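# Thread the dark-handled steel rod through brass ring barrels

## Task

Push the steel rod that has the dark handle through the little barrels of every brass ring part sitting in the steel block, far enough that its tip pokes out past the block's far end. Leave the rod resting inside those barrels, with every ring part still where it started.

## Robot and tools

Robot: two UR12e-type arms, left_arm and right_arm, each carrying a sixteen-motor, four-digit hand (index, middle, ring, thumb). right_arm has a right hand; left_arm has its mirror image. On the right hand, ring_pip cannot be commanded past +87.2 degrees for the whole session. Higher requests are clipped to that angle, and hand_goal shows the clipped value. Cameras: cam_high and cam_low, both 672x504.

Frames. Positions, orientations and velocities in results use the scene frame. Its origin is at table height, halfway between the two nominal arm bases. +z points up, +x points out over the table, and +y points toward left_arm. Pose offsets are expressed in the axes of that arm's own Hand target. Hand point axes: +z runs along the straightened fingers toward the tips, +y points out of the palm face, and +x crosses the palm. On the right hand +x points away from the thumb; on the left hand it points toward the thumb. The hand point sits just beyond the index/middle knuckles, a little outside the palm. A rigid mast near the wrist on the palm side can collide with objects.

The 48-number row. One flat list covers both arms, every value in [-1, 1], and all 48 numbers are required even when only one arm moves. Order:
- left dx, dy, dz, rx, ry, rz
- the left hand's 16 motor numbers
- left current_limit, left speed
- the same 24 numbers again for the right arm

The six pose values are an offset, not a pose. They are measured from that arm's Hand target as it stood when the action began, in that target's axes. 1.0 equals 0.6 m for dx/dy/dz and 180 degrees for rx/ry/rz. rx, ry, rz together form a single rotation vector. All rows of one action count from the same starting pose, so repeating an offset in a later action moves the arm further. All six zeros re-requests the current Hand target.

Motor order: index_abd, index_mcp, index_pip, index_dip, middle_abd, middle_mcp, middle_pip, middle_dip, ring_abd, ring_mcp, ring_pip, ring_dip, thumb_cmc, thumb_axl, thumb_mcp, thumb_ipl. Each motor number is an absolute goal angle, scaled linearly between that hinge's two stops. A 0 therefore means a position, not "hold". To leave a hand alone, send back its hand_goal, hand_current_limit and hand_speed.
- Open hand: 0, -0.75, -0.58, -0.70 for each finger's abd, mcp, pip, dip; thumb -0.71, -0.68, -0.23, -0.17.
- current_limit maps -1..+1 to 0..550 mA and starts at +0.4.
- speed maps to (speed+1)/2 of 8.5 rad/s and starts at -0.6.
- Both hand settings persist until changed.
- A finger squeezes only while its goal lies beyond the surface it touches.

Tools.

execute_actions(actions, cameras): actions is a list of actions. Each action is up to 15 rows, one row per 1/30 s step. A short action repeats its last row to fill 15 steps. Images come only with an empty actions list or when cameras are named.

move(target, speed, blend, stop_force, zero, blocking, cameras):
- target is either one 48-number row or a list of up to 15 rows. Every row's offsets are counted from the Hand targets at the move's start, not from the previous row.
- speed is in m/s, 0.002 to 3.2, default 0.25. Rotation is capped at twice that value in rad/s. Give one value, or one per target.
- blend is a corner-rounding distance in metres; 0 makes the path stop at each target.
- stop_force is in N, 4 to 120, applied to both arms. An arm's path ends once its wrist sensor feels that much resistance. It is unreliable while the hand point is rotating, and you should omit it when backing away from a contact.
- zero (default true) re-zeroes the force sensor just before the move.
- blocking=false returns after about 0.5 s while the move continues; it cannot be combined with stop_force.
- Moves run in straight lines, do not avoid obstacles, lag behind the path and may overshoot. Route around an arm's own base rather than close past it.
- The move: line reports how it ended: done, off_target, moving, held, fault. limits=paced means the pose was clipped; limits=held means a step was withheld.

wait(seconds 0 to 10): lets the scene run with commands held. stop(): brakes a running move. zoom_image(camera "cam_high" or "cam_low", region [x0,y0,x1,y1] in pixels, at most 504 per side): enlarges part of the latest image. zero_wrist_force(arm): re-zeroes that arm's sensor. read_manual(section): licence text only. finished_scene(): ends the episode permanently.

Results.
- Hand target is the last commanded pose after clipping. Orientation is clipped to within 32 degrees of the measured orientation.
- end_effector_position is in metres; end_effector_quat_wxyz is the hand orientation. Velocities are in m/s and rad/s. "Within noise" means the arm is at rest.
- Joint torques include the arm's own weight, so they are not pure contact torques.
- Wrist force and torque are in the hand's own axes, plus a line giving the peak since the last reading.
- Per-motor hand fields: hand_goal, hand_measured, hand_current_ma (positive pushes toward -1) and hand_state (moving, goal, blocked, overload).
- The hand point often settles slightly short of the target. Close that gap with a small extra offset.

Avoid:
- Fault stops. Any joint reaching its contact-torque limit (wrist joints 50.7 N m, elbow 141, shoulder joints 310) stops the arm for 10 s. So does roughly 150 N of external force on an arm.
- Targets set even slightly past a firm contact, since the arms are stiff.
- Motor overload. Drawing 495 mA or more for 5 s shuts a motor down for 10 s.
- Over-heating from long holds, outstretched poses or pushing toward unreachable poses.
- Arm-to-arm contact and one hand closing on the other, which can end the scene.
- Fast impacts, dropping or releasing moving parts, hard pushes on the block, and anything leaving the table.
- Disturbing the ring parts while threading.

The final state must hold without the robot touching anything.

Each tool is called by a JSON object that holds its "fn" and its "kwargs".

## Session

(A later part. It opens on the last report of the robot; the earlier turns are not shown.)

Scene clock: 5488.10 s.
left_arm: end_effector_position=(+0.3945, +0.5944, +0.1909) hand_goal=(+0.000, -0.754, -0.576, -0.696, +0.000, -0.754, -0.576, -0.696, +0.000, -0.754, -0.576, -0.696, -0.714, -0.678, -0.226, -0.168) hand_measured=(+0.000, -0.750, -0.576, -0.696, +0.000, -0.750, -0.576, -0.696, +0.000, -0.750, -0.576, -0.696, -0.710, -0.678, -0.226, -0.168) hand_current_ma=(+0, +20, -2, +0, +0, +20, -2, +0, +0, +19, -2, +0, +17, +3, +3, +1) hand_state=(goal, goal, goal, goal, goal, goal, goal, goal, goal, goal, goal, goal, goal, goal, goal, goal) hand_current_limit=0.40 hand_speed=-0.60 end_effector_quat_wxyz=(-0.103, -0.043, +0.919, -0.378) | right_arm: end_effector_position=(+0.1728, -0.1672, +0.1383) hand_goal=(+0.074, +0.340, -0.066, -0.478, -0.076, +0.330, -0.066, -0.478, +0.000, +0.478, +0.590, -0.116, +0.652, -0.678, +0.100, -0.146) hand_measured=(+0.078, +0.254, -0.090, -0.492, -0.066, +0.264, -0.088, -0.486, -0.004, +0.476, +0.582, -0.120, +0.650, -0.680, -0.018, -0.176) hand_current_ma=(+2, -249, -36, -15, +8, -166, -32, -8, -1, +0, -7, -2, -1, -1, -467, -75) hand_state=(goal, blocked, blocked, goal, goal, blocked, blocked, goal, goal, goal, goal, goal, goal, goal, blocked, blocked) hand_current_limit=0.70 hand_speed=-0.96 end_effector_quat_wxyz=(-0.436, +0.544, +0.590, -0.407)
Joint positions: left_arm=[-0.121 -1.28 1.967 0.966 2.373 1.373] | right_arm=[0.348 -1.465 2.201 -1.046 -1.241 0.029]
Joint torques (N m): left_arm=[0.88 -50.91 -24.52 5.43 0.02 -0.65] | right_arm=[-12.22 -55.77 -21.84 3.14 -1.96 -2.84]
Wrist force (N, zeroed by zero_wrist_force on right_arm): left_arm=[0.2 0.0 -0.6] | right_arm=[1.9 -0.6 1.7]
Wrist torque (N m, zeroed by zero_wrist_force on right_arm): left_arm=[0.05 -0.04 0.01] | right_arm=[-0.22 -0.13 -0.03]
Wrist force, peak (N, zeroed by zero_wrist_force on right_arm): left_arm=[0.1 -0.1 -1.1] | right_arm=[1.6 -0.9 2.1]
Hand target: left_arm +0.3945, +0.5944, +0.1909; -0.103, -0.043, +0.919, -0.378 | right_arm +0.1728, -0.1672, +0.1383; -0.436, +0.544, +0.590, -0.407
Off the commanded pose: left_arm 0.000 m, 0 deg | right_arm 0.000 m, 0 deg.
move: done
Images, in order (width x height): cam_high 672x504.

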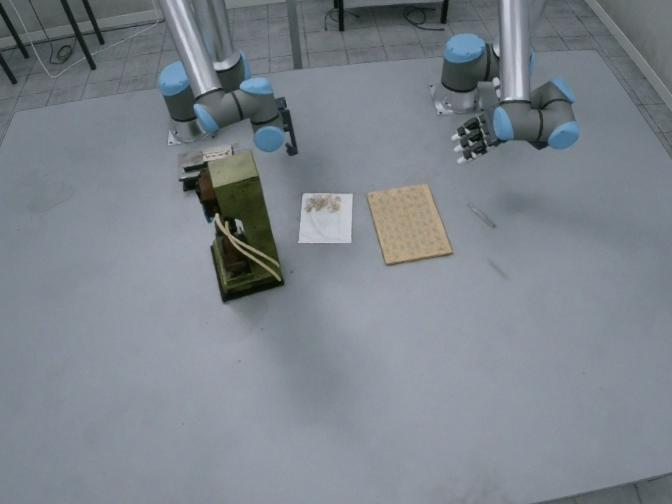

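{"fn": "move", "kwargs": {"target": [[0,0,0,0,0,0,0,-0.754,-0.576,-0.696,0,-0.754,-0.576,-0.696,0,-0.754,-0.576,-0.696,-0.714,-0.678,-0.226,-0.168,0.4,-0.6,0.0033,0.00024,0.0002,0,0,0,0.075,0.34,-0.0657,-0.4783,-0.075,0.33,-0.0657,-0.4783,0,0.479,0.591,-0.116,0.653,-0.678,0.1,-0.146,0.7,-0.96],[0,0,0,0,0,0,0,-0.754,-0.576,-0.696,0,-0.754,-0.576,-0.696,0,-0.754,-0.576,-0.696,-0.714,-0.678,-0.226,-0.168,0.4,-0.6,0.00318,0.00183,0.0007,0,0,0,0.075,0.34,-0.0657,-0.4783,-0.075,0.33,-0.0657,-0.4783,0,0.479,0.591,-0.116,0.653,-0.678,0.1,-0.146,0.7,-0.96],[0,0,0,0,0,0,0,-0.754,-0.576,-0.696,0,-0.754,-0.576,-0.696,0,-0.754,-0.576,-0.696,-0.714,-0.678,-0.226,-0.168,0.4,-0.6,0.0002,0.0016,0.00052,0,0,0,0.075,0.34,-0.0657,-0.4783,-0.075,0.33,-0.0657,-0.4783,0,0.479,0.591,-0.116,0.653,-0.678,0.1,-0.146,0.7,-0.96]], "speed": 0.006, "cameras": ["cam_high"]}}

{"fn": "zoom_image", "kwargs": {"camera": "cam_high", "region": [216, 144, 236, 158]}}

Scene clock: 5503.70 s.
left_arm: end_effector_position=(+0.3945, +0.5944, +0.1909) hand_goal=(+0.000, -0.754, -0.576, -0.696, +0.000, -0.754, -0.576, -0.696, +0.000, -0.754, -0.576, -0.696, -0.714, -0.678, -0.226, -0.168) hand_measured=(+0.000, -0.750, -0.576, -0.696, +0.000, -0.750, -0.576, -0.696, +0.000, -0.750, -0.576, -0.696, -0.710, -0.678, -0.226, -0.168) hand_current_ma=(+0, +20, -2, +0, +0, +20, -2, +0, +0, +19, -2, +0, +17, +3, +3, +1) hand_state=(goal, goal, goal, goal, goal, goal, goal, goal, goal, goal, goal, goal, goal, goal, goal, goal) hand_current_limit=0.40 hand_speed=-0.60 end_effector_quat_wxyz=(-0.103, -0.043, +0.919, -0.378) | right_arm: end_effector_position=(+0.1727, -0.1669, +0.1373) hand_goal=(+0.074, +0.340, -0.066, -0.478, -0.076, +0.330, -0.066, -0.478, +0.000, +0.478, +0.590, -0.116, +0.652, -0.678, +0.100, -0.146) hand_measured=(+0.074, +0.254, -0.090, -0.492, -0.068, +0.264, -0.088, -0.486, -0.004, +0.476, +0.582, -0.120, +0.648, -0.680, -0.018, -0.176) hand_current_ma=(+0, -249, -36, -15, +6, -163, -32, -8, -1, +0, -7, -2, -2, -1, -468, -75) hand_state=(goal, blocked, blocked, goal, goal, blocked, blocked, goal, goal, goal, goal, goal, goal, goal, blocked, blocked) hand_current_limit=0.70 hand_speed=-0.96 end_effector_quat_wxyz=(-0.436, +0.544, +0.590, -0.407)
Joint positions: left_arm=[-0.121 -1.28 1.967 0.966 2.373 1.373] | right_arm=[0.349 -1.463 2.201 -1.048 -1.24 0.029]
Joint torques (N m): left_arm=[-0.72 -53.04 -25.03 5.11 -0.56 -0.79] | right_arm=[-9.9 -56.8 -21.65 -1.84 -1.87 -3.03]
Wrist force (N, zeroed by zero_wrist_force on right_arm): left_arm=[0.2 -0.1 -0.6] | right_arm=[0.6 -0.9 1.9]
Wrist torque (N m, zeroed by zero_wrist_force on right_arm): left_arm=[0.04 -0.04 0.01] | right_arm=[-0.29 -0.07 -0.02]
Wrist force, peak (N, zeroed by zero_wrist_force on right_arm): left_arm=[0.2 -0.1 -1.0] | right_arm=[1.9 -0.6 2.0]
Hand target: left_arm +0.3945, +0.5944, +0.1909; -0.103, -0.043, +0.919, -0.378 | right_arm +0.1727, -0.1671, +0.1373; -0.436, +0.544, +0.590, -0.407
Off the commanded pose: left_arm 0.000 m, 0 deg | right_arm 0.000 m, 0 deg.
move: done
Images, in order (width x height): cam_high 672x504.

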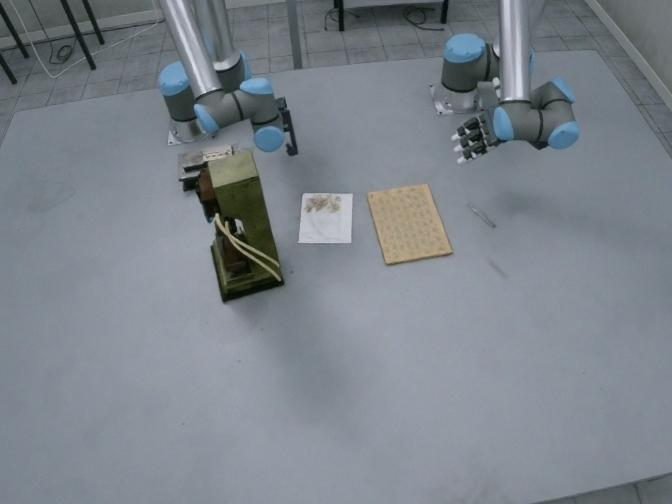

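Scaled by 25.200.

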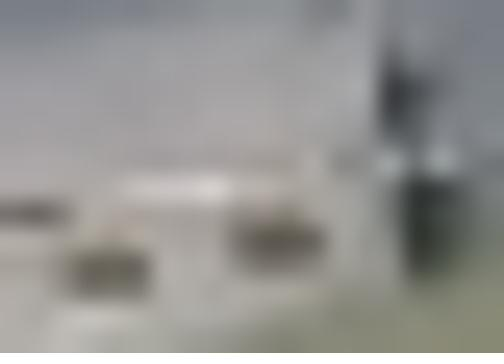

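{"fn": "move", "kwargs": {"target": [0,0,0,0,0,0,0,-0.754,-0.576,-0.696,0,-0.754,-0.576,-0.696,0,-0.754,-0.576,-0.696,-0.714,-0.678,-0.226,-0.168,0.4,-0.6,-0.0016,-0.00012,-0.00009,0,0,0,0.075,0.34,-0.0657,-0.4783,-0.075,0.33,-0.0657,-0.4783,0,0.479,0.591,-0.116,0.653,-0.678,0.1,-0.146,0.7,-0.96], "speed": 0.006, "cameras": ["cam_high"]}}

{"fn": "zoom_image", "kwargs": {"camera": "cam_high", "region": [210, 144, 238, 163]}}

Scene clock: 5511.60 s.
left_arm: end_effector_position=(+0.3945, +0.5944, +0.1909) hand_goal=(+0.000, -0.754, -0.576, -0.696, +0.000, -0.754, -0.576, -0.696, +0.000, -0.754, -0.576, -0.696, -0.714, -0.678, -0.226, -0.168) hand_measured=(+0.000, -0.750, -0.576, -0.696, +0.000, -0.750, -0.576, -0.696, +0.000, -0.750, -0.576, -0.696, -0.710, -0.678, -0.226, -0.168) hand_current_ma=(+0, +20, -2, +0, +0, +20, -2, +0, +0, +19, -2, +0, +17, +3, +3, +1) hand_state=(goal, goal, goal, goal, goal, goal, goal, goal, goal, goal, goal, goal, goal, goal, goal, goal) hand_current_limit=0.40 hand_speed=-0.60 end_effector_quat_wxyz=(-0.103, -0.043, +0.919, -0.378) | right_arm: end_effector_position=(+0.1728, -0.1680, +0.1374) hand_goal=(+0.074, +0.340, -0.066, -0.478, -0.076, +0.330, -0.066, -0.478, +0.000, +0.478, +0.590, -0.116, +0.652, -0.678, +0.100, -0.146) hand_measured=(+0.080, +0.254, -0.090, -0.492, -0.064, +0.264, -0.088, -0.486, -0.004, +0.476, +0.582, -0.120, +0.652, -0.680, -0.018, -0.176) hand_current_ma=(+4, -249, -36, -15, +11, -163, -32, -8, -1, +0, -7, -2, +0, -1, -468, -75) hand_state=(goal, blocked, blocked, goal, goal, blocked, blocked, goal, goal, goal, goal, goal, goal, goal, blocked, blocked) hand_current_limit=0.70 hand_speed=-0.96 end_effector_quat_wxyz=(-0.436, +0.544, +0.590, -0.407)
Joint positions: left_arm=[-0.121 -1.28 1.967 0.966 2.373 1.373] | right_arm=[0.347 -1.464 2.202 -1.048 -1.242 0.029]
Joint torques (N m): left_arm=[0.33 -51.14 -23.99 5.22 -0.12 -0.66] | right_arm=[-11.34 -56.12 -21.74 3.33 -2.02 -2.89]
Wrist force (N, zeroed by zero_wrist_force on right_arm): left_arm=[0.3 -0.2 -0.6] | right_arm=[2.3 -0.6 2.0]
Wrist torque (N m, zeroed by zero_wrist_force on right_arm): left_arm=[0.04 -0.05 0.03] | right_arm=[-0.23 -0.14 -0.06]
Wrist force, peak (N, zeroed by zero_wrist_force on right_arm): left_arm=[0.2 0.2 -1.1] | right_arm=[2.3 -0.6 2.0]
Hand target: left_arm +0.3945, +0.5944, +0.1909; -0.103, -0.043, +0.919, -0.378 | right_arm +0.1728, -0.1680, +0.1374; -0.436, +0.544, +0.590, -0.407
Off the commanded pose: left_arm 0.000 m, 0 deg | right_arm 0.000 m, 0 deg.
move: done
Images, in order (width x height): cam_high 672x504.

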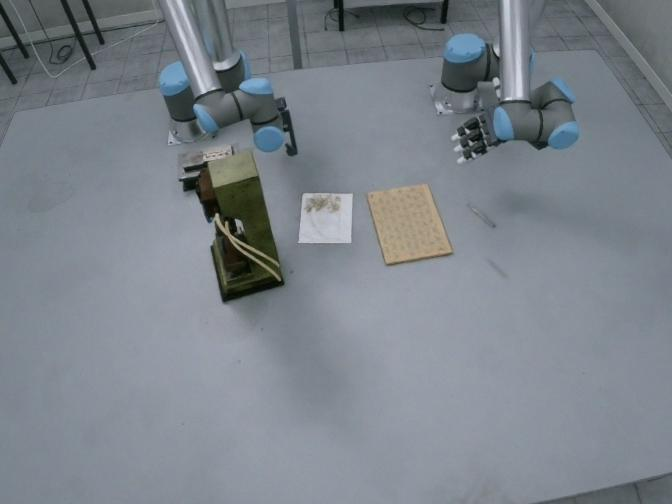

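Scaled by 18.000.

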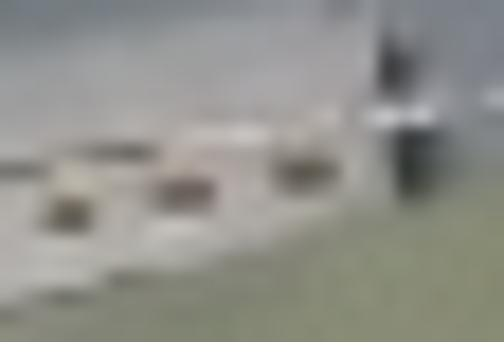

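{"fn": "move", "kwargs": {"target": [[0,0,0,0,0,0,0,-0.754,-0.576,-0.696,0,-0.754,-0.576,-0.696,0,-0.754,-0.576,-0.696,-0.714,-0.678,-0.226,-0.168,0.4,-0.6,0.0033,0.00024,0.0002,0,0,0,0.075,0.34,-0.0657,-0.4783,-0.075,0.33,-0.0657,-0.4783,0,0.479,0.591,-0.116,0.653,-0.678,0.1,-0.146,0.7,-0.96],[0,0,0,0,0,0,0,-0.754,-0.576,-0.696,0,-0.754,-0.576,-0.696,0,-0.754,-0.576,-0.696,-0.714,-0.678,-0.226,-0.168,0.4,-0.6,0.00318,0.00183,0.0007,0,0,0,0.075,0.34,-0.0657,-0.4783,-0.075,0.33,-0.0657,-0.4783,0,0.479,0.591,-0.116,0.653,-0.678,0.1,-0.146,0.7,-0.96],[0,0,0,0,0,0,0,-0.754,-0.576,-0.696,0,-0.754,-0.576,-0.696,0,-0.754,-0.576,-0.696,-0.714,-0.678,-0.226,-0.168,0.4,-0.6,0.0003,0.0016,0.00052,0,0,0,0.075,0.34,-0.0657,-0.4783,-0.075,0.33,-0.0657,-0.4783,0,0.479,0.591,-0.116,0.653,-0.678,0.1,-0.146,0.7,-0.96]], "speed": 0.006, "cameras": ["cam_high"]}}

{"fn": "zoom_image", "kwargs": {"camera": "cam_high", "region": [210, 144, 238, 163]}}

Scene clock: 5522.80 s.
left_arm: end_effector_position=(+0.3945, +0.5944, +0.1909) hand_goal=(+0.000, -0.754, -0.576, -0.696, +0.000, -0.754, -0.576, -0.696, +0.000, -0.754, -0.576, -0.696, -0.714, -0.678, -0.226, -0.168) hand_measured=(+0.000, -0.750, -0.576, -0.696, +0.000, -0.750, -0.576, -0.696, +0.000, -0.750, -0.576, -0.696, -0.710, -0.678, -0.226, -0.168) hand_current_ma=(+0, +20, -2, +0, +0, +20, -2, +0, +0, +19, -2, +0, +17, +3, +3, +1) hand_state=(goal, goal, goal, goal, goal, goal, goal, goal, goal, goal, goal, goal, goal, goal, goal, goal) hand_current_limit=0.40 hand_speed=-0.60 end_effector_quat_wxyz=(-0.103, -0.043, +0.919, -0.378) | right_arm: end_effector_position=(+0.1727, -0.1676, +0.1363) hand_goal=(+0.074, +0.340, -0.066, -0.478, -0.076, +0.330, -0.066, -0.478, +0.000, +0.478, +0.590, -0.116, +0.652, -0.678, +0.100, -0.146) hand_measured=(+0.074, +0.254, -0.090, -0.492, -0.068, +0.266, -0.088, -0.486, -0.004, +0.476, +0.582, -0.120, +0.648, -0.680, -0.018, -0.176) hand_current_ma=(+0, -249, -36, -15, +5, -160, -32, -8, -1, +0, -7, -2, -2, -1, -467, -75) hand_state=(goal, blocked, blocked, goal, goal, blocked, blocked, goal, goal, goal, goal, goal, goal, goal, blocked, blocked) hand_current_limit=0.70 hand_speed=-0.96 end_effector_quat_wxyz=(-0.436, +0.544, +0.590, -0.407)
Joint positions: left_arm=[-0.121 -1.28 1.967 0.966 2.373 1.373] | right_arm=[0.348 -1.463 2.203 -1.05 -1.241 0.029]
Joint torques (N m): left_arm=[2.79 -51.93 -24.33 5.2 -0.31 -1.02] | right_arm=[-11.07 -56.29 -21.13 -2.16 -1.44 -3.21]
Wrist force (N, zeroed by zero_wrist_force on right_arm): left_arm=[0.0 0.0 -0.7] | right_arm=[0.4 -0.5 1.5]
Wrist torque (N m, zeroed by zero_wrist_force on right_arm): left_arm=[0.05 -0.02 0.00] | right_arm=[-0.20 -0.05 -0.02]
Wrist force, peak (N, zeroed by zero_wrist_force on right_arm): left_arm=[0.1 -0.1 -1.1] | right_arm=[2.6 -0.8 2.0]
Hand target: left_arm +0.3945, +0.5944, +0.1909; -0.103, -0.043, +0.919, -0.378 | right_arm +0.1728, -0.1678, +0.1364; -0.436, +0.544, +0.590, -0.407
Off the commanded pose: left_arm 0.000 m, 0 deg | right_arm 0.000 m, 0 deg.
move: done
Images, in order (width x height): cam_high 672x504.

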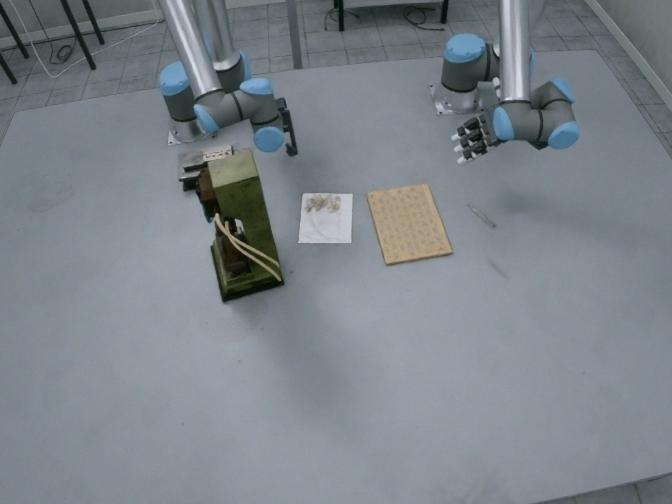

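Scaled by 18.000.

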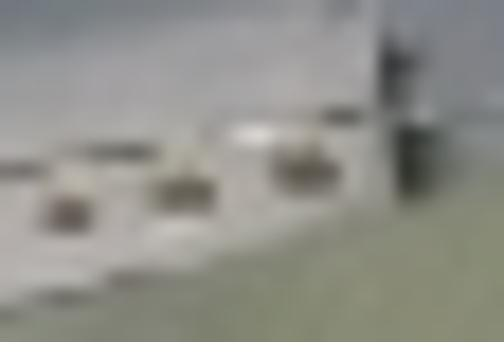

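{"fn": "move", "kwargs": {"target": [0,0,0,0,0,0,0,-0.754,-0.576,-0.696,0,-0.754,-0.576,-0.696,0,-0.754,-0.576,-0.696,-0.714,-0.678,-0.226,-0.168,0.4,-0.6,-0.0016,-0.00012,-0.00009,0,0,0,0.075,0.34,-0.0657,-0.4783,-0.075,0.33,-0.0657,-0.4783,0,0.479,0.591,-0.116,0.653,-0.678,0.1,-0.146,0.7,-0.96], "speed": 0.006, "cameras": ["cam_high", "cam_low"]}}

{"fn": "zoom_image", "kwargs": {"camera": "cam_high", "region": [210, 144, 238, 163]}}

{"fn": "zoom_image", "kwargs": {"camera": "cam_low", "region": [255, 160, 345, 220]}}

{"fn": "zoom_image", "kwargs": {"camera": "cam_high", "region": [215, 110, 300, 165]}}

Scene clock: 5531.37 s.
left_arm: end_effector_position=(+0.3945, +0.5944, +0.1909) hand_goal=(+0.000, -0.754, -0.576, -0.696, +0.000, -0.754, -0.576, -0.696, +0.000, -0.754, -0.576, -0.696, -0.714, -0.678, -0.226, -0.168) hand_measured=(+0.000, -0.750, -0.576, -0.696, +0.000, -0.750, -0.576, -0.696, +0.000, -0.750, -0.576, -0.696, -0.710, -0.678, -0.226, -0.168) hand_current_ma=(+0, +20, -2, +0, +0, +20, -2, +0, +0, +19, -2, +0, +17, +3, +3, +1) hand_state=(goal, goal, goal, goal, goal, goal, goal, goal, goal, goal, goal, goal, goal, goal, goal, goal) hand_current_limit=0.40 hand_speed=-0.60 end_effector_quat_wxyz=(-0.103, -0.043, +0.919, -0.378) | right_arm: end_effector_position=(+0.1728, -0.1687, +0.1364) hand_goal=(+0.074, +0.340, -0.066, -0.478, -0.076, +0.330, -0.066, -0.478, +0.000, +0.478, +0.590, -0.116, +0.652, -0.678, +0.100, -0.146) hand_measured=(+0.080, +0.254, -0.090, -0.492, -0.066, +0.266, -0.088, -0.486, -0.004, +0.476, +0.582, -0.120, +0.650, -0.680, -0.018, -0.176) hand_current_ma=(+3, -249, -36, -15, +8, -160, -32, -8, -1, +0, -7, -2, +0, -1, -467, -75) hand_state=(goal, blocked, blocked, goal, goal, blocked, blocked, goal, goal, goal, goal, goal, goal, goal, blocked, blocked) hand_current_limit=0.70 hand_speed=-0.96 end_effector_quat_wxyz=(-0.436, +0.544, +0.590, -0.407)
Joint positions: left_arm=[-0.121 -1.28 1.967 0.966 2.373 1.373] | right_arm=[0.346 -1.464 2.204 -1.05 -1.243 0.028]
Joint torques (N m): left_arm=[1.04 -50.32 -24.52 4.87 -0.35 -0.69] | right_arm=[-10.46 -55.47 -21.23 3.34 -2.31 -3.05]
Wrist force (N, zeroed by zero_wrist_force on right_arm): left_arm=[0.0 0.1 -0.6] | right_arm=[2.2 -0.5 2.1]
Wrist torque (N m, zeroed by zero_wrist_force on right_arm): left_arm=[0.06 -0.01 0.00] | right_arm=[-0.23 -0.15 -0.02]
Wrist force, peak (N, zeroed by zero_wrist_force on right_arm): left_arm=[0.3 -0.1 -1.0] | right_arm=[2.2 -0.5 2.1]
Hand target: left_arm +0.3945, +0.5944, +0.1909; -0.103, -0.043, +0.919, -0.378 | right_arm +0.1728, -0.1687, +0.1364; -0.436, +0.544, +0.590, -0.407
Off the commanded pose: left_arm 0.000 m, 0 deg | right_arm 0.000 m, 0 deg.
move: done

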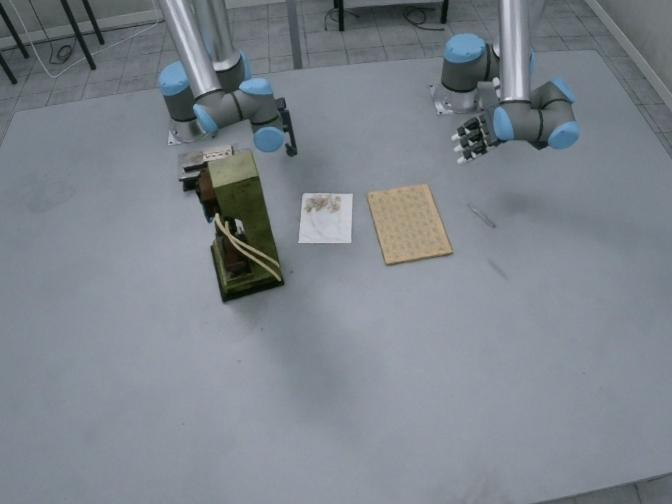

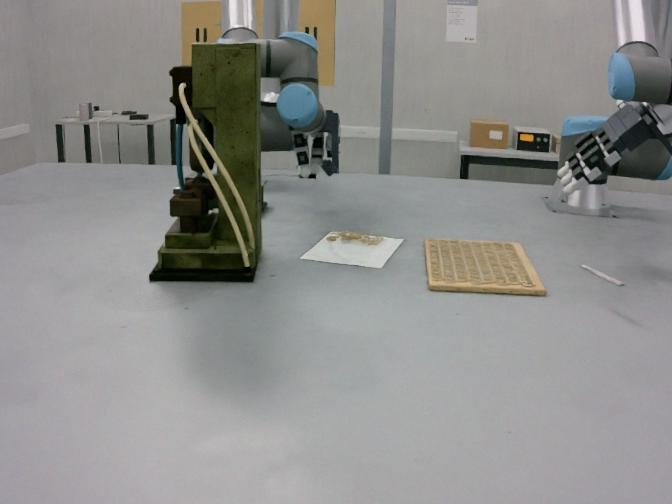

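Scaled by 18.000.

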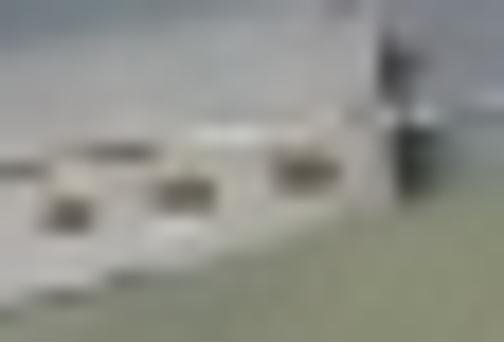

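Scaled by 5.600.

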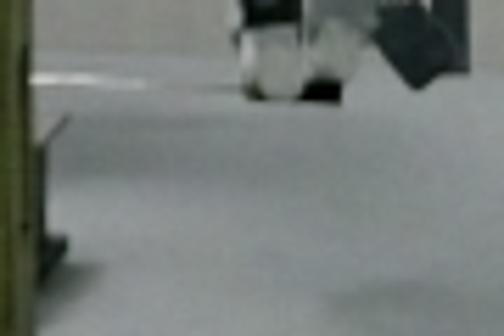

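Scaled by 5.929.

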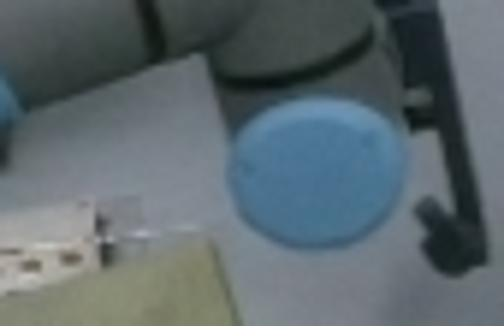

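{"fn": "move", "kwargs": {"target": [[0,0,0,0,0,0,0,-0.754,-0.576,-0.696,0,-0.754,-0.576,-0.696,0,-0.754,-0.576,-0.696,-0.714,-0.678,-0.226,-0.168,0.4,-0.6,0.0033,0.00024,0.0002,0,0,0,0.075,0.34,-0.0657,-0.4783,-0.075,0.33,-0.0657,-0.4783,0,0.479,0.591,-0.116,0.653,-0.678,0.1,-0.146,0.7,-0.96],[0,0,0,0,0,0,0,-0.754,-0.576,-0.696,0,-0.754,-0.576,-0.696,0,-0.754,-0.576,-0.696,-0.714,-0.678,-0.226,-0.168,0.4,-0.6,0,0,0,0,0,0,0.075,0.34,-0.0657,-0.4783,-0.075,0.33,-0.0657,-0.4783,0,0.479,0.591,-0.116,0.653,-0.678,0.1,-0.146,0.7,-0.96]], "speed": 0.006, "cameras": ["cam_high"]}}

{"fn": "zoom_image", "kwargs": {"camera": "cam_high", "region": [210, 144, 238, 163]}}

Scene clock: 5612.17 s.
left_arm: end_effector_position=(+0.3945, +0.5944, +0.1909) hand_goal=(+0.000, -0.754, -0.576, -0.696, +0.000, -0.754, -0.576, -0.696, +0.000, -0.754, -0.576, -0.696, -0.714, -0.678, -0.226, -0.168) hand_measured=(+0.000, -0.750, -0.576, -0.696, +0.000, -0.750, -0.576, -0.696, +0.000, -0.750, -0.576, -0.696, -0.710, -0.678, -0.226, -0.168) hand_current_ma=(+0, +20, -2, +0, +0, +20, -2, +0, +0, +19, -2, +0, +17, +3, +3, +1) hand_state=(goal, goal, goal, goal, goal, goal, goal, goal, goal, goal, goal, goal, goal, goal, goal, goal) hand_current_limit=0.40 hand_speed=-0.60 end_effector_quat_wxyz=(-0.103, -0.043, +0.919, -0.378) | right_arm: end_effector_position=(+0.1728, -0.1686, +0.1364) hand_goal=(+0.074, +0.340, -0.066, -0.478, -0.076, +0.330, -0.066, -0.478, +0.000, +0.478, +0.590, -0.116, +0.652, -0.678, +0.100, -0.146) hand_measured=(+0.076, +0.254, -0.090, -0.492, -0.068, +0.266, -0.088, -0.486, -0.004, +0.476, +0.582, -0.120, +0.648, -0.680, -0.018, -0.176) hand_current_ma=(+0, -249, -37, -15, +5, -159, -32, -8, -1, +0, -7, -2, -2, -1, -467, -75) hand_state=(goal, blocked, blocked, goal, goal, blocked, blocked, goal, goal, goal, goal, goal, goal, goal, blocked, blocked) hand_current_limit=0.70 hand_speed=-0.96 end_effector_quat_wxyz=(-0.436, +0.544, +0.590, -0.407)
Joint positions: left_arm=[-0.121 -1.28 1.967 0.966 2.373 1.373] | right_arm=[0.346 -1.464 2.203 -1.05 -1.243 0.028]
Joint torques (N m): left_arm=[3.1 -52.54 -24.52 4.98 -0.46 -0.99] | right_arm=[-10.32 -55.12 -22.1 1.18 -2.14 -3.18]
Wrist force (N, zeroed by zero_wrist_force on right_arm): left_arm=[0.3 -0.1 -0.7] | right_arm=[0.3 -0.6 1.6]
Wrist torque (N m, zeroed by zero_wrist_force on right_arm): left_arm=[0.04 -0.05 0.03] | right_arm=[-0.21 0.00 -0.06]
Wrist force, peak (N, zeroed by zero_wrist_force on right_arm): left_arm=[0.2 0.0 -1.0] | right_arm=[2.5 -0.8 2.1]
Hand target: left_arm +0.3945, +0.5944, +0.1909; -0.103, -0.043, +0.919, -0.378 | right_arm +0.1728, -0.1687, +0.1364; -0.436, +0.544, +0.590, -0.407
Off the commanded pose: left_arm 0.000 m, 0 deg | right_arm 0.000 m, 0 deg.
move: done
Images, in order (width x height): cam_high 672x504.

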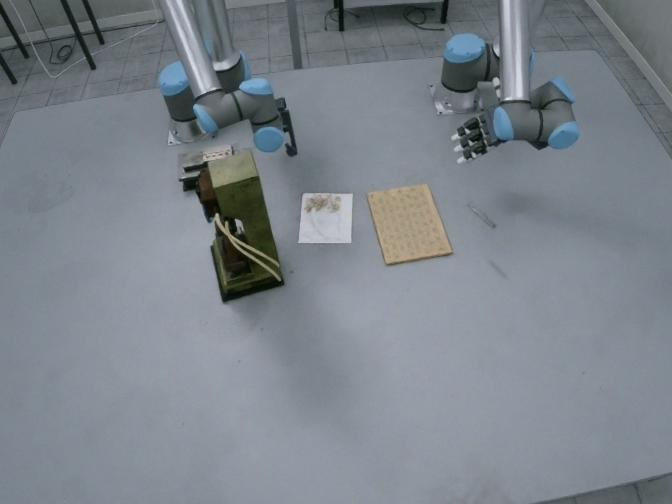

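Scaled by 18.000.

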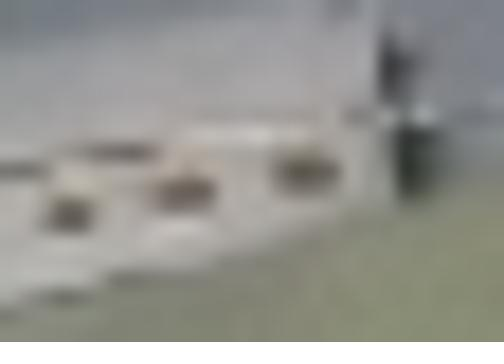

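{"fn": "zoom_image", "kwargs": {"camera": "cam_high", "region": [216, 145, 232, 157]}}

{"fn": "move", "kwargs": {"target": [0,0,0,0,0,0,0,-0.754,-0.576,-0.696,0,-0.754,-0.576,-0.696,0,-0.754,-0.576,-0.696,-0.714,-0.678,-0.226,-0.168,0.4,-0.6,-0.0016,-0.00012,-0.00009,0,0,0,0.075,0.34,-0.0657,-0.4783,-0.075,0.33,-0.0657,-0.4783,0,0.479,0.591,-0.116,0.653,-0.678,0.1,-0.146,0.7,-0.96], "speed": 0.006, "cameras": ["cam_high"]}}

{"fn": "zoom_image", "kwargs": {"camera": "cam_high", "region": [216, 145, 232, 157]}}

Scaled by 31.500.

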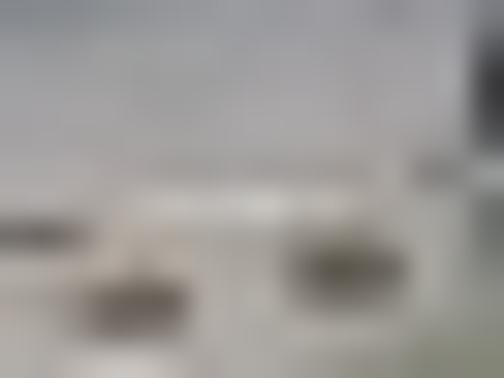

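Scene clock: 5622.30 s.
left_arm: end_effector_position=(+0.3945, +0.5944, +0.1909) hand_goal=(+0.000, -0.754, -0.576, -0.696, +0.000, -0.754, -0.576, -0.696, +0.000, -0.754, -0.576, -0.696, -0.714, -0.678, -0.226, -0.168) hand_measured=(+0.000, -0.750, -0.576, -0.696, +0.000, -0.750, -0.576, -0.696, +0.000, -0.750, -0.576, -0.696, -0.710, -0.678, -0.226, -0.168) hand_current_ma=(+0, +20, -2, +0, +0, +20, -2, +0, +0, +19, -2, +0, +17, +3, +3, +1) hand_state=(goal, goal, goal, goal, goal, goal, goal, goal, goal, goal, goal, goal, goal, goal, goal, goal) hand_current_limit=0.40 hand_speed=-0.60 end_effector_quat_wxyz=(-0.103, -0.043, +0.919, -0.378) | right_arm: end_effector_position=(+0.1729, -0.1696, +0.1364) hand_goal=(+0.074, +0.340, -0.066, -0.478, -0.076, +0.330, -0.066, -0.478, +0.000, +0.478, +0.590, -0.116, +0.652, -0.678, +0.100, -0.146) hand_measured=(+0.084, +0.254, -0.092, -0.492, -0.062, +0.266, -0.088, -0.486, -0.004, +0.476, +0.582, -0.120, +0.654, -0.680, -0.018, -0.176) hand_current_ma=(+8, -249, -37, -15, +14, -159, -32, -8, -1, +0, -7, -2, +1, -1, -467, -75) hand_state=(goal, blocked, blocked, goal, goal, blocked, blocked, goal, goal, goal, goal, goal, goal, goal, blocked, blocked) hand_current_limit=0.70 hand_speed=-0.96 end_effector_quat_wxyz=(-0.436, +0.544, +0.590, -0.407)
Joint positions: left_arm=[-0.121 -1.28 1.967 0.966 2.373 1.373] | right_arm=[0.344 -1.465 2.205 -1.05 -1.245 0.028]
Joint torques (N m): left_arm=[1.83 -50.92 -24.8 5.13 -0.19 -0.89] | right_arm=[-9.59 -56.29 -21.84 3.27 -2.5 -2.74]
Wrist force (N, zeroed by zero_wrist_force on right_arm): left_arm=[0.2 -0.2 -0.8] | right_arm=[2.8 -0.3 2.2]
Wrist torque (N m, zeroed by zero_wrist_force on right_arm): left_arm=[0.05 -0.04 0.02] | right_arm=[-0.21 -0.18 -0.07]
Wrist force, peak (N, zeroed by zero_wrist_force on right_arm): left_arm=[0.4 0.0 -0.9] | right_arm=[2.8 -0.3 2.2]
Hand target: left_arm +0.3945, +0.5944, +0.1909; -0.103, -0.043, +0.919, -0.378 | right_arm +0.1729, -0.1697, +0.1364; -0.436, +0.544, +0.590, -0.407
Off the commanded pose: left_arm 0.000 m, 0 deg | right_arm 0.000 m, 0 deg.
move: done
Images, in order (width x height): cam_high 672x504.

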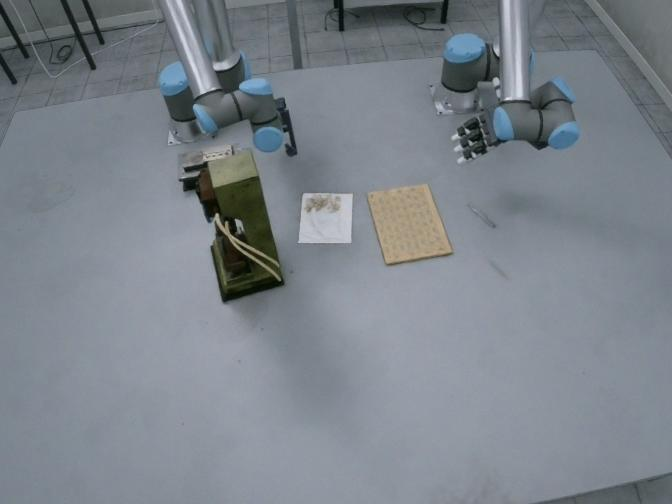

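Scaled by 31.500.

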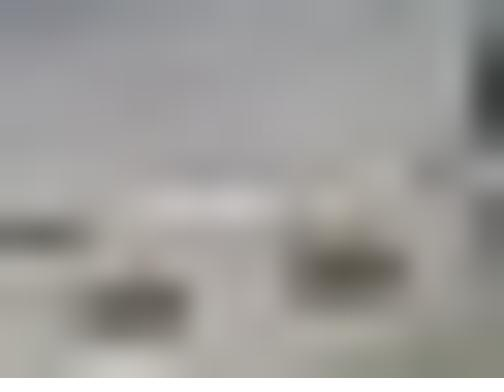

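{"fn": "move", "kwargs": {"target": [0,0,0,0,0,0,0,-0.754,-0.576,-0.696,0,-0.754,-0.576,-0.696,0,-0.754,-0.576,-0.696,-0.714,-0.678,-0.226,-0.168,0.4,-0.6,0.0033,0.00024,0.0002,0,0,0,0.075,0.34,-0.0657,-0.4783,-0.075,0.33,-0.0657,-0.4783,0,0.479,0.591,-0.116,0.653,-0.678,0.1,-0.146,0.7,-0.96], "speed": 0.006, "cameras": ["cam_high", "cam_low"]}}

{"fn": "zoom_image", "kwargs": {"camera": "cam_low", "region": [256, 164, 304, 188]}}

{"fn": "zoom_image", "kwargs": {"camera": "cam_high", "region": [216, 145, 232, 157]}}

{"fn": "zoom_image", "kwargs": {"camera": "cam_high", "region": [226, 136, 258, 156]}}

Scene clock: 5674.80 s.
left_arm: end_effector_position=(+0.3945, +0.5944, +0.1909) hand_goal=(+0.000, -0.754, -0.576, -0.696, +0.000, -0.754, -0.576, -0.696, +0.000, -0.754, -0.576, -0.696, -0.714, -0.678, -0.226, -0.168) hand_measured=(+0.000, -0.750, -0.576, -0.696, +0.000, -0.750, -0.576, -0.696, +0.000, -0.750, -0.576, -0.696, -0.710, -0.678, -0.226, -0.168) hand_current_ma=(+0, +20, -2, +0, +0, +20, -2, +0, +0, +19, -2, +0, +17, +3, +3, +1) hand_state=(goal, goal, goal, goal, goal, goal, goal, goal, goal, goal, goal, goal, goal, goal, goal, goal) hand_current_limit=0.40 hand_speed=-0.60 end_effector_quat_wxyz=(-0.103, -0.043, +0.919, -0.378) | right_arm: end_effector_position=(+0.1728, -0.1678, +0.1364) hand_goal=(+0.074, +0.340, -0.066, -0.478, -0.076, +0.330, -0.066, -0.478, +0.000, +0.478, +0.590, -0.116, +0.652, -0.678, +0.100, -0.146) hand_measured=(+0.076, +0.254, -0.092, -0.492, -0.068, +0.266, -0.088, -0.486, -0.004, +0.476, +0.582, -0.120, +0.648, -0.680, -0.018, -0.176) hand_current_ma=(+0, -249, -37, -15, +5, -159, -32, -8, -1, +0, -7, -2, -2, -1, -468, -75) hand_state=(goal, blocked, blocked, goal, goal, blocked, blocked, goal, goal, goal, goal, goal, goal, goal, blocked, blocked) hand_current_limit=0.70 hand_speed=-0.96 end_effector_quat_wxyz=(-0.436, +0.544, +0.590, -0.407)
Joint positions: left_arm=[-0.121 -1.28 1.967 0.966 2.373 1.373] | right_arm=[0.347 -1.463 2.203 -1.05 -1.242 0.029]
Joint torques (N m): left_arm=[-1.07 -53.17 -24.87 5.25 -0.06 -0.83] | right_arm=[14.75 -31.15 -35.76 -2.27 1.51 3.8]
Wrist force (N, zeroed by zero_wrist_force on right_arm): left_arm=[0.2 0.3 -0.8] | right_arm=[0.2 -0.4 1.3]
Wrist torque (N m, zeroed by zero_wrist_force on right_arm): left_arm=[0.10 -0.04 0.01] | right_arm=[-0.18 -0.04 -0.27]
Wrist force, peak (N, zeroed by zero_wrist_force on right_arm): left_arm=[0.4 0.0 -1.0] | right_arm=[3.1 -0.5 2.1]
Hand target: left_arm +0.3945, +0.5944, +0.1909; -0.103, -0.043, +0.919, -0.378 | right_arm +0.1728, -0.1677, +0.1364; -0.436, +0.544, +0.590, -0.407
Off the commanded pose: left_arm 0.000 m, 0 deg | right_arm 0.000 m, 0 deg.
move: done

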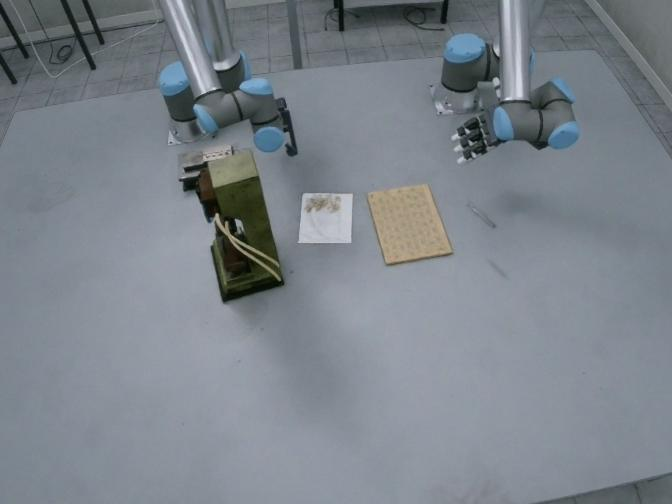

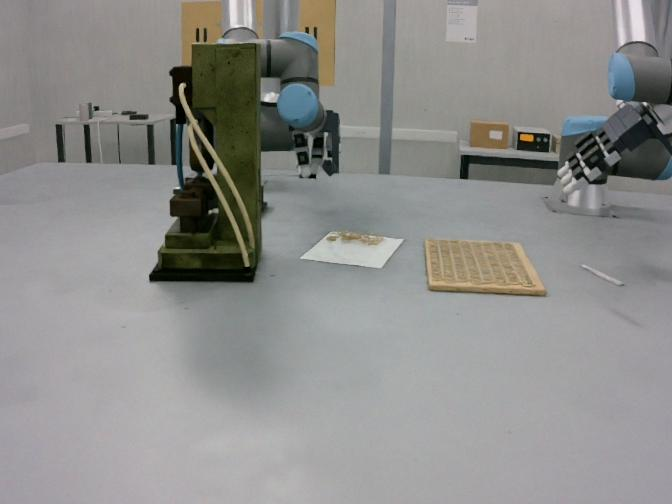

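Scaled by 10.500.

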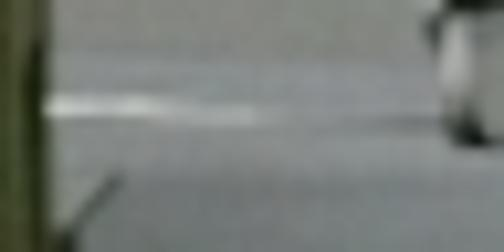

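Scaled by 31.500.

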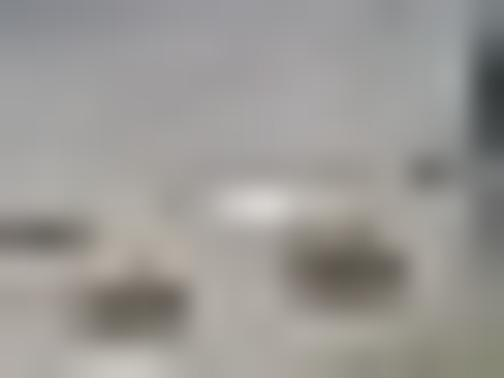

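Scaled by 15.750.

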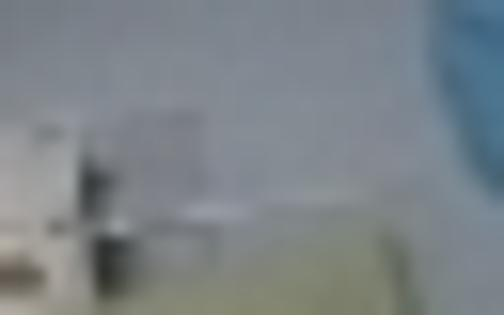

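{"fn": "zoom_image", "kwargs": {"camera": "cam_high", "region": [228, 141, 254, 154]}}

{"fn": "zoom_image", "kwargs": {"camera": "cam_low", "region": [258, 166, 300, 182]}}

Scaled by 19.385.

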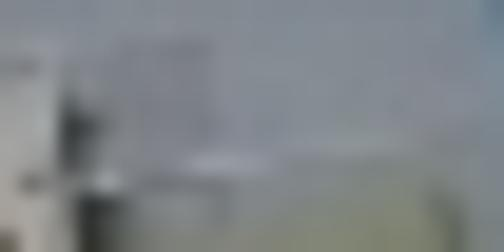

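Scaled by 12.000.

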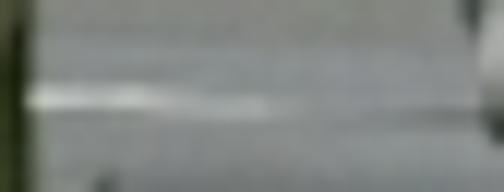

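{"fn": "move", "kwargs": {"target": [0,0,0,0,0,0,0,-0.754,-0.576,-0.696,0,-0.754,-0.576,-0.696,0,-0.754,-0.576,-0.696,-0.714,-0.678,-0.226,-0.168,0.4,-0.6,-0.002,-0.00014,-0.00011,0,0,0,0.075,0.34,-0.0657,-0.4783,-0.075,0.33,-0.0657,-0.4783,0,0.479,0.591,-0.116,0.653,-0.678,0.1,-0.146,0.7,-0.96], "speed": 0.006}}

{"fn": "move", "kwargs": {"target": [0,0,0,0,0,0,0,-0.754,-0.576,-0.696,0,-0.754,-0.576,-0.696,0,-0.754,-0.576,-0.696,-0.714,-0.678,-0.226,-0.168,0.4,-0.6,-0.0008,-0.00006,-0.00005,0,0,0,0.075,0.34,-0.0657,-0.4783,-0.075,0.33,-0.0657,-0.4783,0,0.479,0.591,-0.116,0.653,-0.678,0.1,-0.146,0.7,-0.96], "speed": 0.006}}

Scene clock: 5751.00 s.
left_arm: end_effector_position=(+0.3945, +0.5944, +0.1909) hand_goal=(+0.000, -0.754, -0.576, -0.696, +0.000, -0.754, -0.576, -0.696, +0.000, -0.754, -0.576, -0.696, -0.714, -0.678, -0.226, -0.168) hand_measured=(+0.000, -0.750, -0.576, -0.696, +0.000, -0.750, -0.576, -0.696, +0.000, -0.750, -0.576, -0.696, -0.710, -0.678, -0.226, -0.168) hand_current_ma=(+0, +20, -2, +0, +0, +20, -2, +0, +0, +19, -2, +0, +17, +3, +3, +1) hand_state=(goal, goal, goal, goal, goal, goal, goal, goal, goal, goal, goal, goal, goal, goal, goal, goal) hand_current_limit=0.40 hand_speed=-0.60 end_effector_quat_wxyz=(-0.103, -0.043, +0.919, -0.378) | right_arm: end_effector_position=(+0.1729, -0.1688, +0.1364) hand_goal=(+0.074, +0.340, -0.066, -0.478, -0.076, +0.330, -0.066, -0.478, +0.000, +0.478, +0.590, -0.116, +0.652, -0.678, +0.100, -0.146) hand_measured=(+0.076, +0.254, -0.092, -0.492, -0.068, +0.266, -0.088, -0.486, -0.004, +0.476, +0.582, -0.120, +0.648, -0.680, -0.018, -0.176) hand_current_ma=(+0, -249, -37, -15, +5, -159, -32, -8, -1, +0, -7, -2, -2, -1, -467, -75) hand_state=(goal, blocked, blocked, goal, goal, blocked, blocked, goal, goal, goal, goal, goal, goal, goal, blocked, blocked) hand_current_limit=0.70 hand_speed=-0.96 end_effector_quat_wxyz=(-0.436, +0.544, +0.590, -0.407)
Joint positions: left_arm=[-0.121 -1.28 1.967 0.966 2.373 1.373] | right_arm=[0.346 -1.464 2.204 -1.05 -1.244 0.028]
Joint torques (N m): left_arm=[2.39 -50.64 -24.17 5.17 -0.12 -0.9] | right_arm=[-9.49 -57.08 -22.29 2.65 -2.26 -2.84]
Wrist force (N, zeroed by zero_wrist_force on right_arm): left_arm=[0.2 -0.3 -0.8] | right_arm=[0.9 -0.5 1.9]
Wrist torque (N m, zeroed by zero_wrist_force on right_arm): left_arm=[0.03 -0.04 0.03] | right_arm=[-0.24 -0.08 -0.11]
Wrist force, peak (N, zeroed by zero_wrist_force on right_arm): left_arm=[0.1 0.1 -1.2] | right_arm=[0.2 -1.2 2.0]
Hand target: left_arm +0.3945, +0.5944, +0.1909; -0.103, -0.043, +0.919, -0.378 | right_arm +0.1728, -0.1689, +0.1364; -0.436, +0.544, +0.590, -0.407
Off the commanded pose: left_arm 0.000 m, 0 deg | right_arm 0.000 m, 0 deg.
move: done

Scene clock: 5751.70 s.
left_arm: end_effector_position=(+0.3945, +0.5944, +0.1909) hand_goal=(+0.000, -0.754, -0.576, -0.696, +0.000, -0.754, -0.576, -0.696, +0.000, -0.754, -0.576, -0.696, -0.714, -0.678, -0.226, -0.168) hand_measured=(+0.000, -0.750, -0.576, -0.696, +0.000, -0.750, -0.576, -0.696, +0.000, -0.750, -0.576, -0.696, -0.710, -0.678, -0.226, -0.168) hand_current_ma=(+0, +20, -2, +0, +0, +20, -2, +0, +0, +19, -2, +0, +17, +3, +3, +1) hand_state=(goal, goal, goal, goal, goal, goal, goal, goal, goal, goal, goal, goal, goal, goal, goal, goal) hand_current_limit=0.40 hand_speed=-0.60 end_effector_quat_wxyz=(-0.103, -0.043, +0.919, -0.378) | right_arm: end_effector_position=(+0.1729, -0.1694, +0.1364) hand_goal=(+0.074, +0.340, -0.066, -0.478, -0.076, +0.330, -0.066, -0.478, +0.000, +0.478, +0.590, -0.116, +0.652, -0.678, +0.100, -0.146) hand_measured=(+0.078, +0.254, -0.092, -0.492, -0.066, +0.266, -0.088, -0.486, -0.004, +0.476, +0.582, -0.120, +0.650, -0.680, -0.018, -0.176) hand_current_ma=(+3, -249, -37, -15, +8, -159, -32, -8, -1, +0, -7, -2, +0, -1, -468, -75) hand_state=(goal, blocked, blocked, goal, goal, blocked, blocked, goal, goal, goal, goal, goal, goal, goal, blocked, blocked) hand_current_limit=0.70 hand_speed=-0.96 end_effector_quat_wxyz=(-0.436, +0.544, +0.590, -0.407)
Joint positions: left_arm=[-0.121 -1.28 1.967 0.966 2.373 1.373] | right_arm=[0.345 -1.464 2.204 -1.05 -1.244 0.028]
Joint torques (N m): left_arm=[-0.27 -49.53 -24.06 5.3 -0.33 -0.67] | right_arm=[-11.76 -56.45 -21.83 3.29 -2.34 -3.03]
Wrist force (N, zeroed by zero_wrist_force on right_arm): left_arm=[0.3 0.1 -0.5] | right_arm=[1.8 -0.7 2.1]
Wrist torque (N m, zeroed by zero_wrist_force on right_arm): left_arm=[0.05 -0.05 0.03] | right_arm=[-0.25 -0.10 -0.09]
Wrist force, peak (N, zeroed by zero_wrist_force on right_arm): left_arm=[0.0 0.0 -1.0] | right_arm=[2.1 -0.7 2.3]
Hand target: left_arm +0.3945, +0.5944, +0.1909; -0.103, -0.043, +0.919, -0.378 | right_arm +0.1729, -0.1694, +0.1364; -0.436, +0.544, +0.590, -0.407
Off the commanded pose: left_arm 0.000 m, 0 deg | right_arm 0.000 m, 0 deg.
move: done

{"fn": "move", "kwargs": {"target": [0,0,0,0,0,0,0,-0.754,-0.576,-0.696,0,-0.754,-0.576,-0.696,0,-0.754,-0.576,-0.696,-0.714,-0.678,-0.226,-0.168,0.4,-0.6,-0.0001,-0.00105,0.00328,0.0003,-0.00396,-0.00125,0.075,0.34,-0.0657,-0.4783,-0.075,0.33,-0.0657,-0.4783,0,0.479,0.591,-0.116,0.653,-0.678,0.1,-0.146,0.7,-0.96], "speed": 0.006, "cameras": ["cam_high"]}}

{"fn": "zoom_image", "kwargs": {"camera": "cam_high", "region": [216, 141, 248, 159]}}

Scene clock: 5759.83 s.
left_arm: end_effector_position=(+0.3945, +0.5944, +0.1909) hand_goal=(+0.000, -0.754, -0.576, -0.696, +0.000, -0.754, -0.576, -0.696, +0.000, -0.754, -0.576, -0.696, -0.714, -0.678, -0.226, -0.168) hand_measured=(+0.000, -0.750, -0.576, -0.696, +0.000, -0.750, -0.576, -0.696, +0.000, -0.750, -0.576, -0.696, -0.710, -0.678, -0.226, -0.168) hand_current_ma=(+0, +20, -2, +0, +0, +20, -2, +0, +0, +19, -2, +0, +17, +3, +3, +1) hand_state=(goal, goal, goal, goal, goal, goal, goal, goal, goal, goal, goal, goal, goal, goal, goal, goal) hand_current_limit=0.40 hand_speed=-0.60 end_effector_quat_wxyz=(-0.103, -0.043, +0.919, -0.378) | right_arm: end_effector_position=(+0.1709, -0.1695, +0.1364) hand_goal=(+0.074, +0.340, -0.066, -0.478, -0.076, +0.330, -0.066, -0.478, +0.000, +0.478, +0.590, -0.116, +0.652, -0.678, +0.100, -0.146) hand_measured=(+0.076, +0.254, -0.092, -0.492, -0.068, +0.266, -0.088, -0.486, -0.004, +0.476, +0.582, -0.120, +0.650, -0.680, -0.018, -0.176) hand_current_ma=(+1, -249, -37, -15, +5, -159, -32, -8, -1, +0, -7, -2, -2, -1, -468, -75) hand_state=(goal, blocked, blocked, goal, goal, blocked, blocked, goal, goal, goal, goal, goal, goal, goal, blocked, blocked) hand_current_limit=0.70 hand_speed=-0.96 end_effector_quat_wxyz=(-0.433, +0.540, +0.594, -0.410)
Joint positions: left_arm=[-0.121 -1.28 1.967 0.966 2.373 1.373] | right_arm=[0.351 -1.465 2.204 -1.049 -1.251 0.025]
Joint torques (N m): left_arm=[3.13 -50.74 -23.85 5.36 0.12 -0.58] | right_arm=[11.59 -57.15 -21.9 2.9 -1.89 -3.36]
Wrist force (N, zeroed by zero_wrist_force on right_arm): left_arm=[0.3 0.0 -0.7] | right_arm=[0.1 -1.2 1.7]
Wrist torque (N m, zeroed by zero_wrist_force on right_arm): left_arm=[0.06 -0.05 0.02] | right_arm=[-0.31 -0.03 0.02]
Wrist force, peak (N, zeroed by zero_wrist_force on right_arm): left_arm=[0.4 -0.1 -1.1] | right_arm=[2.0 -0.6 2.3]
Hand target: left_arm +0.3945, +0.5944, +0.1909; -0.103, -0.043, +0.919, -0.378 | right_arm +0.1708, -0.1695, +0.1364; -0.433, +0.540, +0.594, -0.410
Off the commanded pose: left_arm 0.000 m, 0 deg | right_arm 0.000 m, 0 deg.
move: done
Images, in order (width x height): cam_high 672x504.

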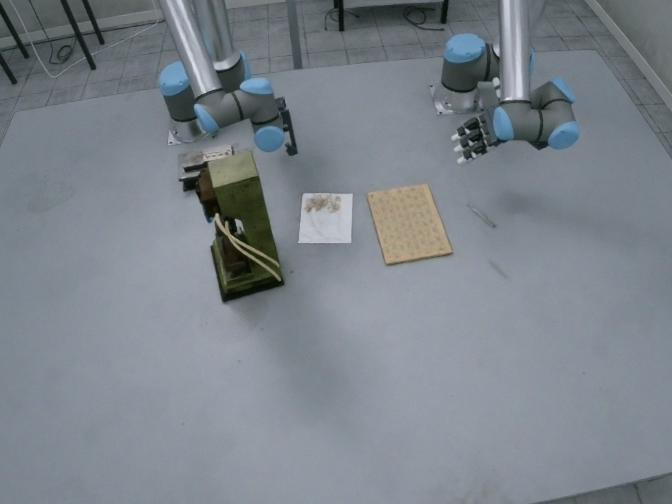

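Scaled by 15.750.

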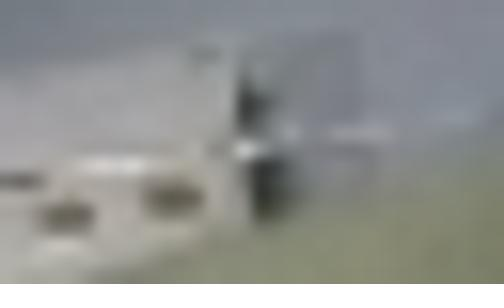

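{"fn": "move", "kwargs": {"target": [0,0,0,0,0,0,0,-0.754,-0.576,-0.696,0,-0.754,-0.576,-0.696,0,-0.754,-0.576,-0.696,-0.714,-0.678,-0.226,-0.168,0.4,-0.6,-0.0025,-0.00016,-0.0001,0,0,0,0.075,0.34,-0.0657,-0.4783,-0.075,0.33,-0.0657,-0.4783,0,0.479,0.591,-0.116,0.653,-0.678,0.1,-0.146,0.7,-0.96], "speed": 0.006, "cameras": ["cam_high"]}}

{"fn": "zoom_image", "kwargs": {"camera": "cam_high", "region": [216, 141, 248, 159]}}

Scene clock: 5774.60 s.
left_arm: end_effector_position=(+0.3945, +0.5944, +0.1909) hand_goal=(+0.000, -0.754, -0.576, -0.696, +0.000, -0.754, -0.576, -0.696, +0.000, -0.754, -0.576, -0.696, -0.714, -0.678, -0.226, -0.168) hand_measured=(+0.000, -0.750, -0.576, -0.696, +0.000, -0.750, -0.576, -0.696, +0.000, -0.750, -0.576, -0.696, -0.710, -0.678, -0.226, -0.168) hand_current_ma=(+0, +20, -2, +0, +0, +20, -2, +0, +0, +19, -2, +0, +17, +3, +3, +1) hand_state=(goal, goal, goal, goal, goal, goal, goal, goal, goal, goal, goal, goal, goal, goal, goal, goal) hand_current_limit=0.40 hand_speed=-0.60 end_effector_quat_wxyz=(-0.103, -0.043, +0.919, -0.378) | right_arm: end_effector_position=(+0.1709, -0.1709, +0.1364) hand_goal=(+0.074, +0.340, -0.066, -0.478, -0.076, +0.330, -0.066, -0.478, +0.000, +0.478, +0.590, -0.116, +0.652, -0.678, +0.100, -0.146) hand_measured=(+0.076, +0.254, -0.092, -0.492, -0.068, +0.266, -0.088, -0.486, -0.004, +0.476, +0.582, -0.120, +0.650, -0.680, -0.018, -0.176) hand_current_ma=(+1, -249, -37, -15, +5, -159, -32, -8, -1, +0, -7, -2, -2, -1, -468, -75) hand_state=(goal, blocked, blocked, goal, goal, blocked, blocked, goal, goal, goal, goal, goal, goal, goal, blocked, blocked) hand_current_limit=0.70 hand_speed=-0.96 end_effector_quat_wxyz=(-0.433, +0.540, +0.594, -0.410)
Joint positions: left_arm=[-0.121 -1.28 1.967 0.966 2.373 1.373] | right_arm=[0.348 -1.466 2.206 -1.049 -1.254 0.025]
Joint torques (N m): left_arm=[0.85 -55.85 -24.61 4.84 -0.03 -0.78] | right_arm=[-9.1 -58.3 -22.32 3.06 -1.79 -3.03]
Wrist force (N, zeroed by zero_wrist_force on right_arm): left_arm=[0.0 -0.1 -0.8] | right_arm=[0.3 -0.5 2.0]
Wrist torque (N m, zeroed by zero_wrist_force on right_arm): left_arm=[0.06 -0.01 0.00] | right_arm=[-0.24 -0.05 0.04]
Wrist force, peak (N, zeroed by zero_wrist_force on right_arm): left_arm=[0.5 0.0 -1.1] | right_arm=[0.3 -0.7 2.1]
Hand target: left_arm +0.3945, +0.5944, +0.1909; -0.103, -0.043, +0.919, -0.378 | right_arm +0.1709, -0.1710, +0.1364; -0.433, +0.540, +0.594, -0.410
Off the commanded pose: left_arm 0.000 m, 0 deg | right_arm 0.000 m, 0 deg.
move: done
Images, in order (width x height): cam_high 672x504.

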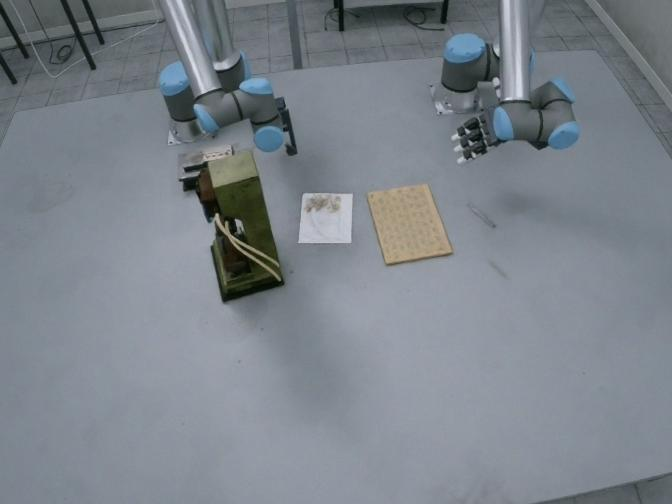

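Scaled by 15.750.

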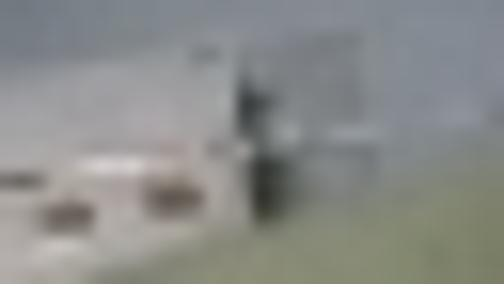

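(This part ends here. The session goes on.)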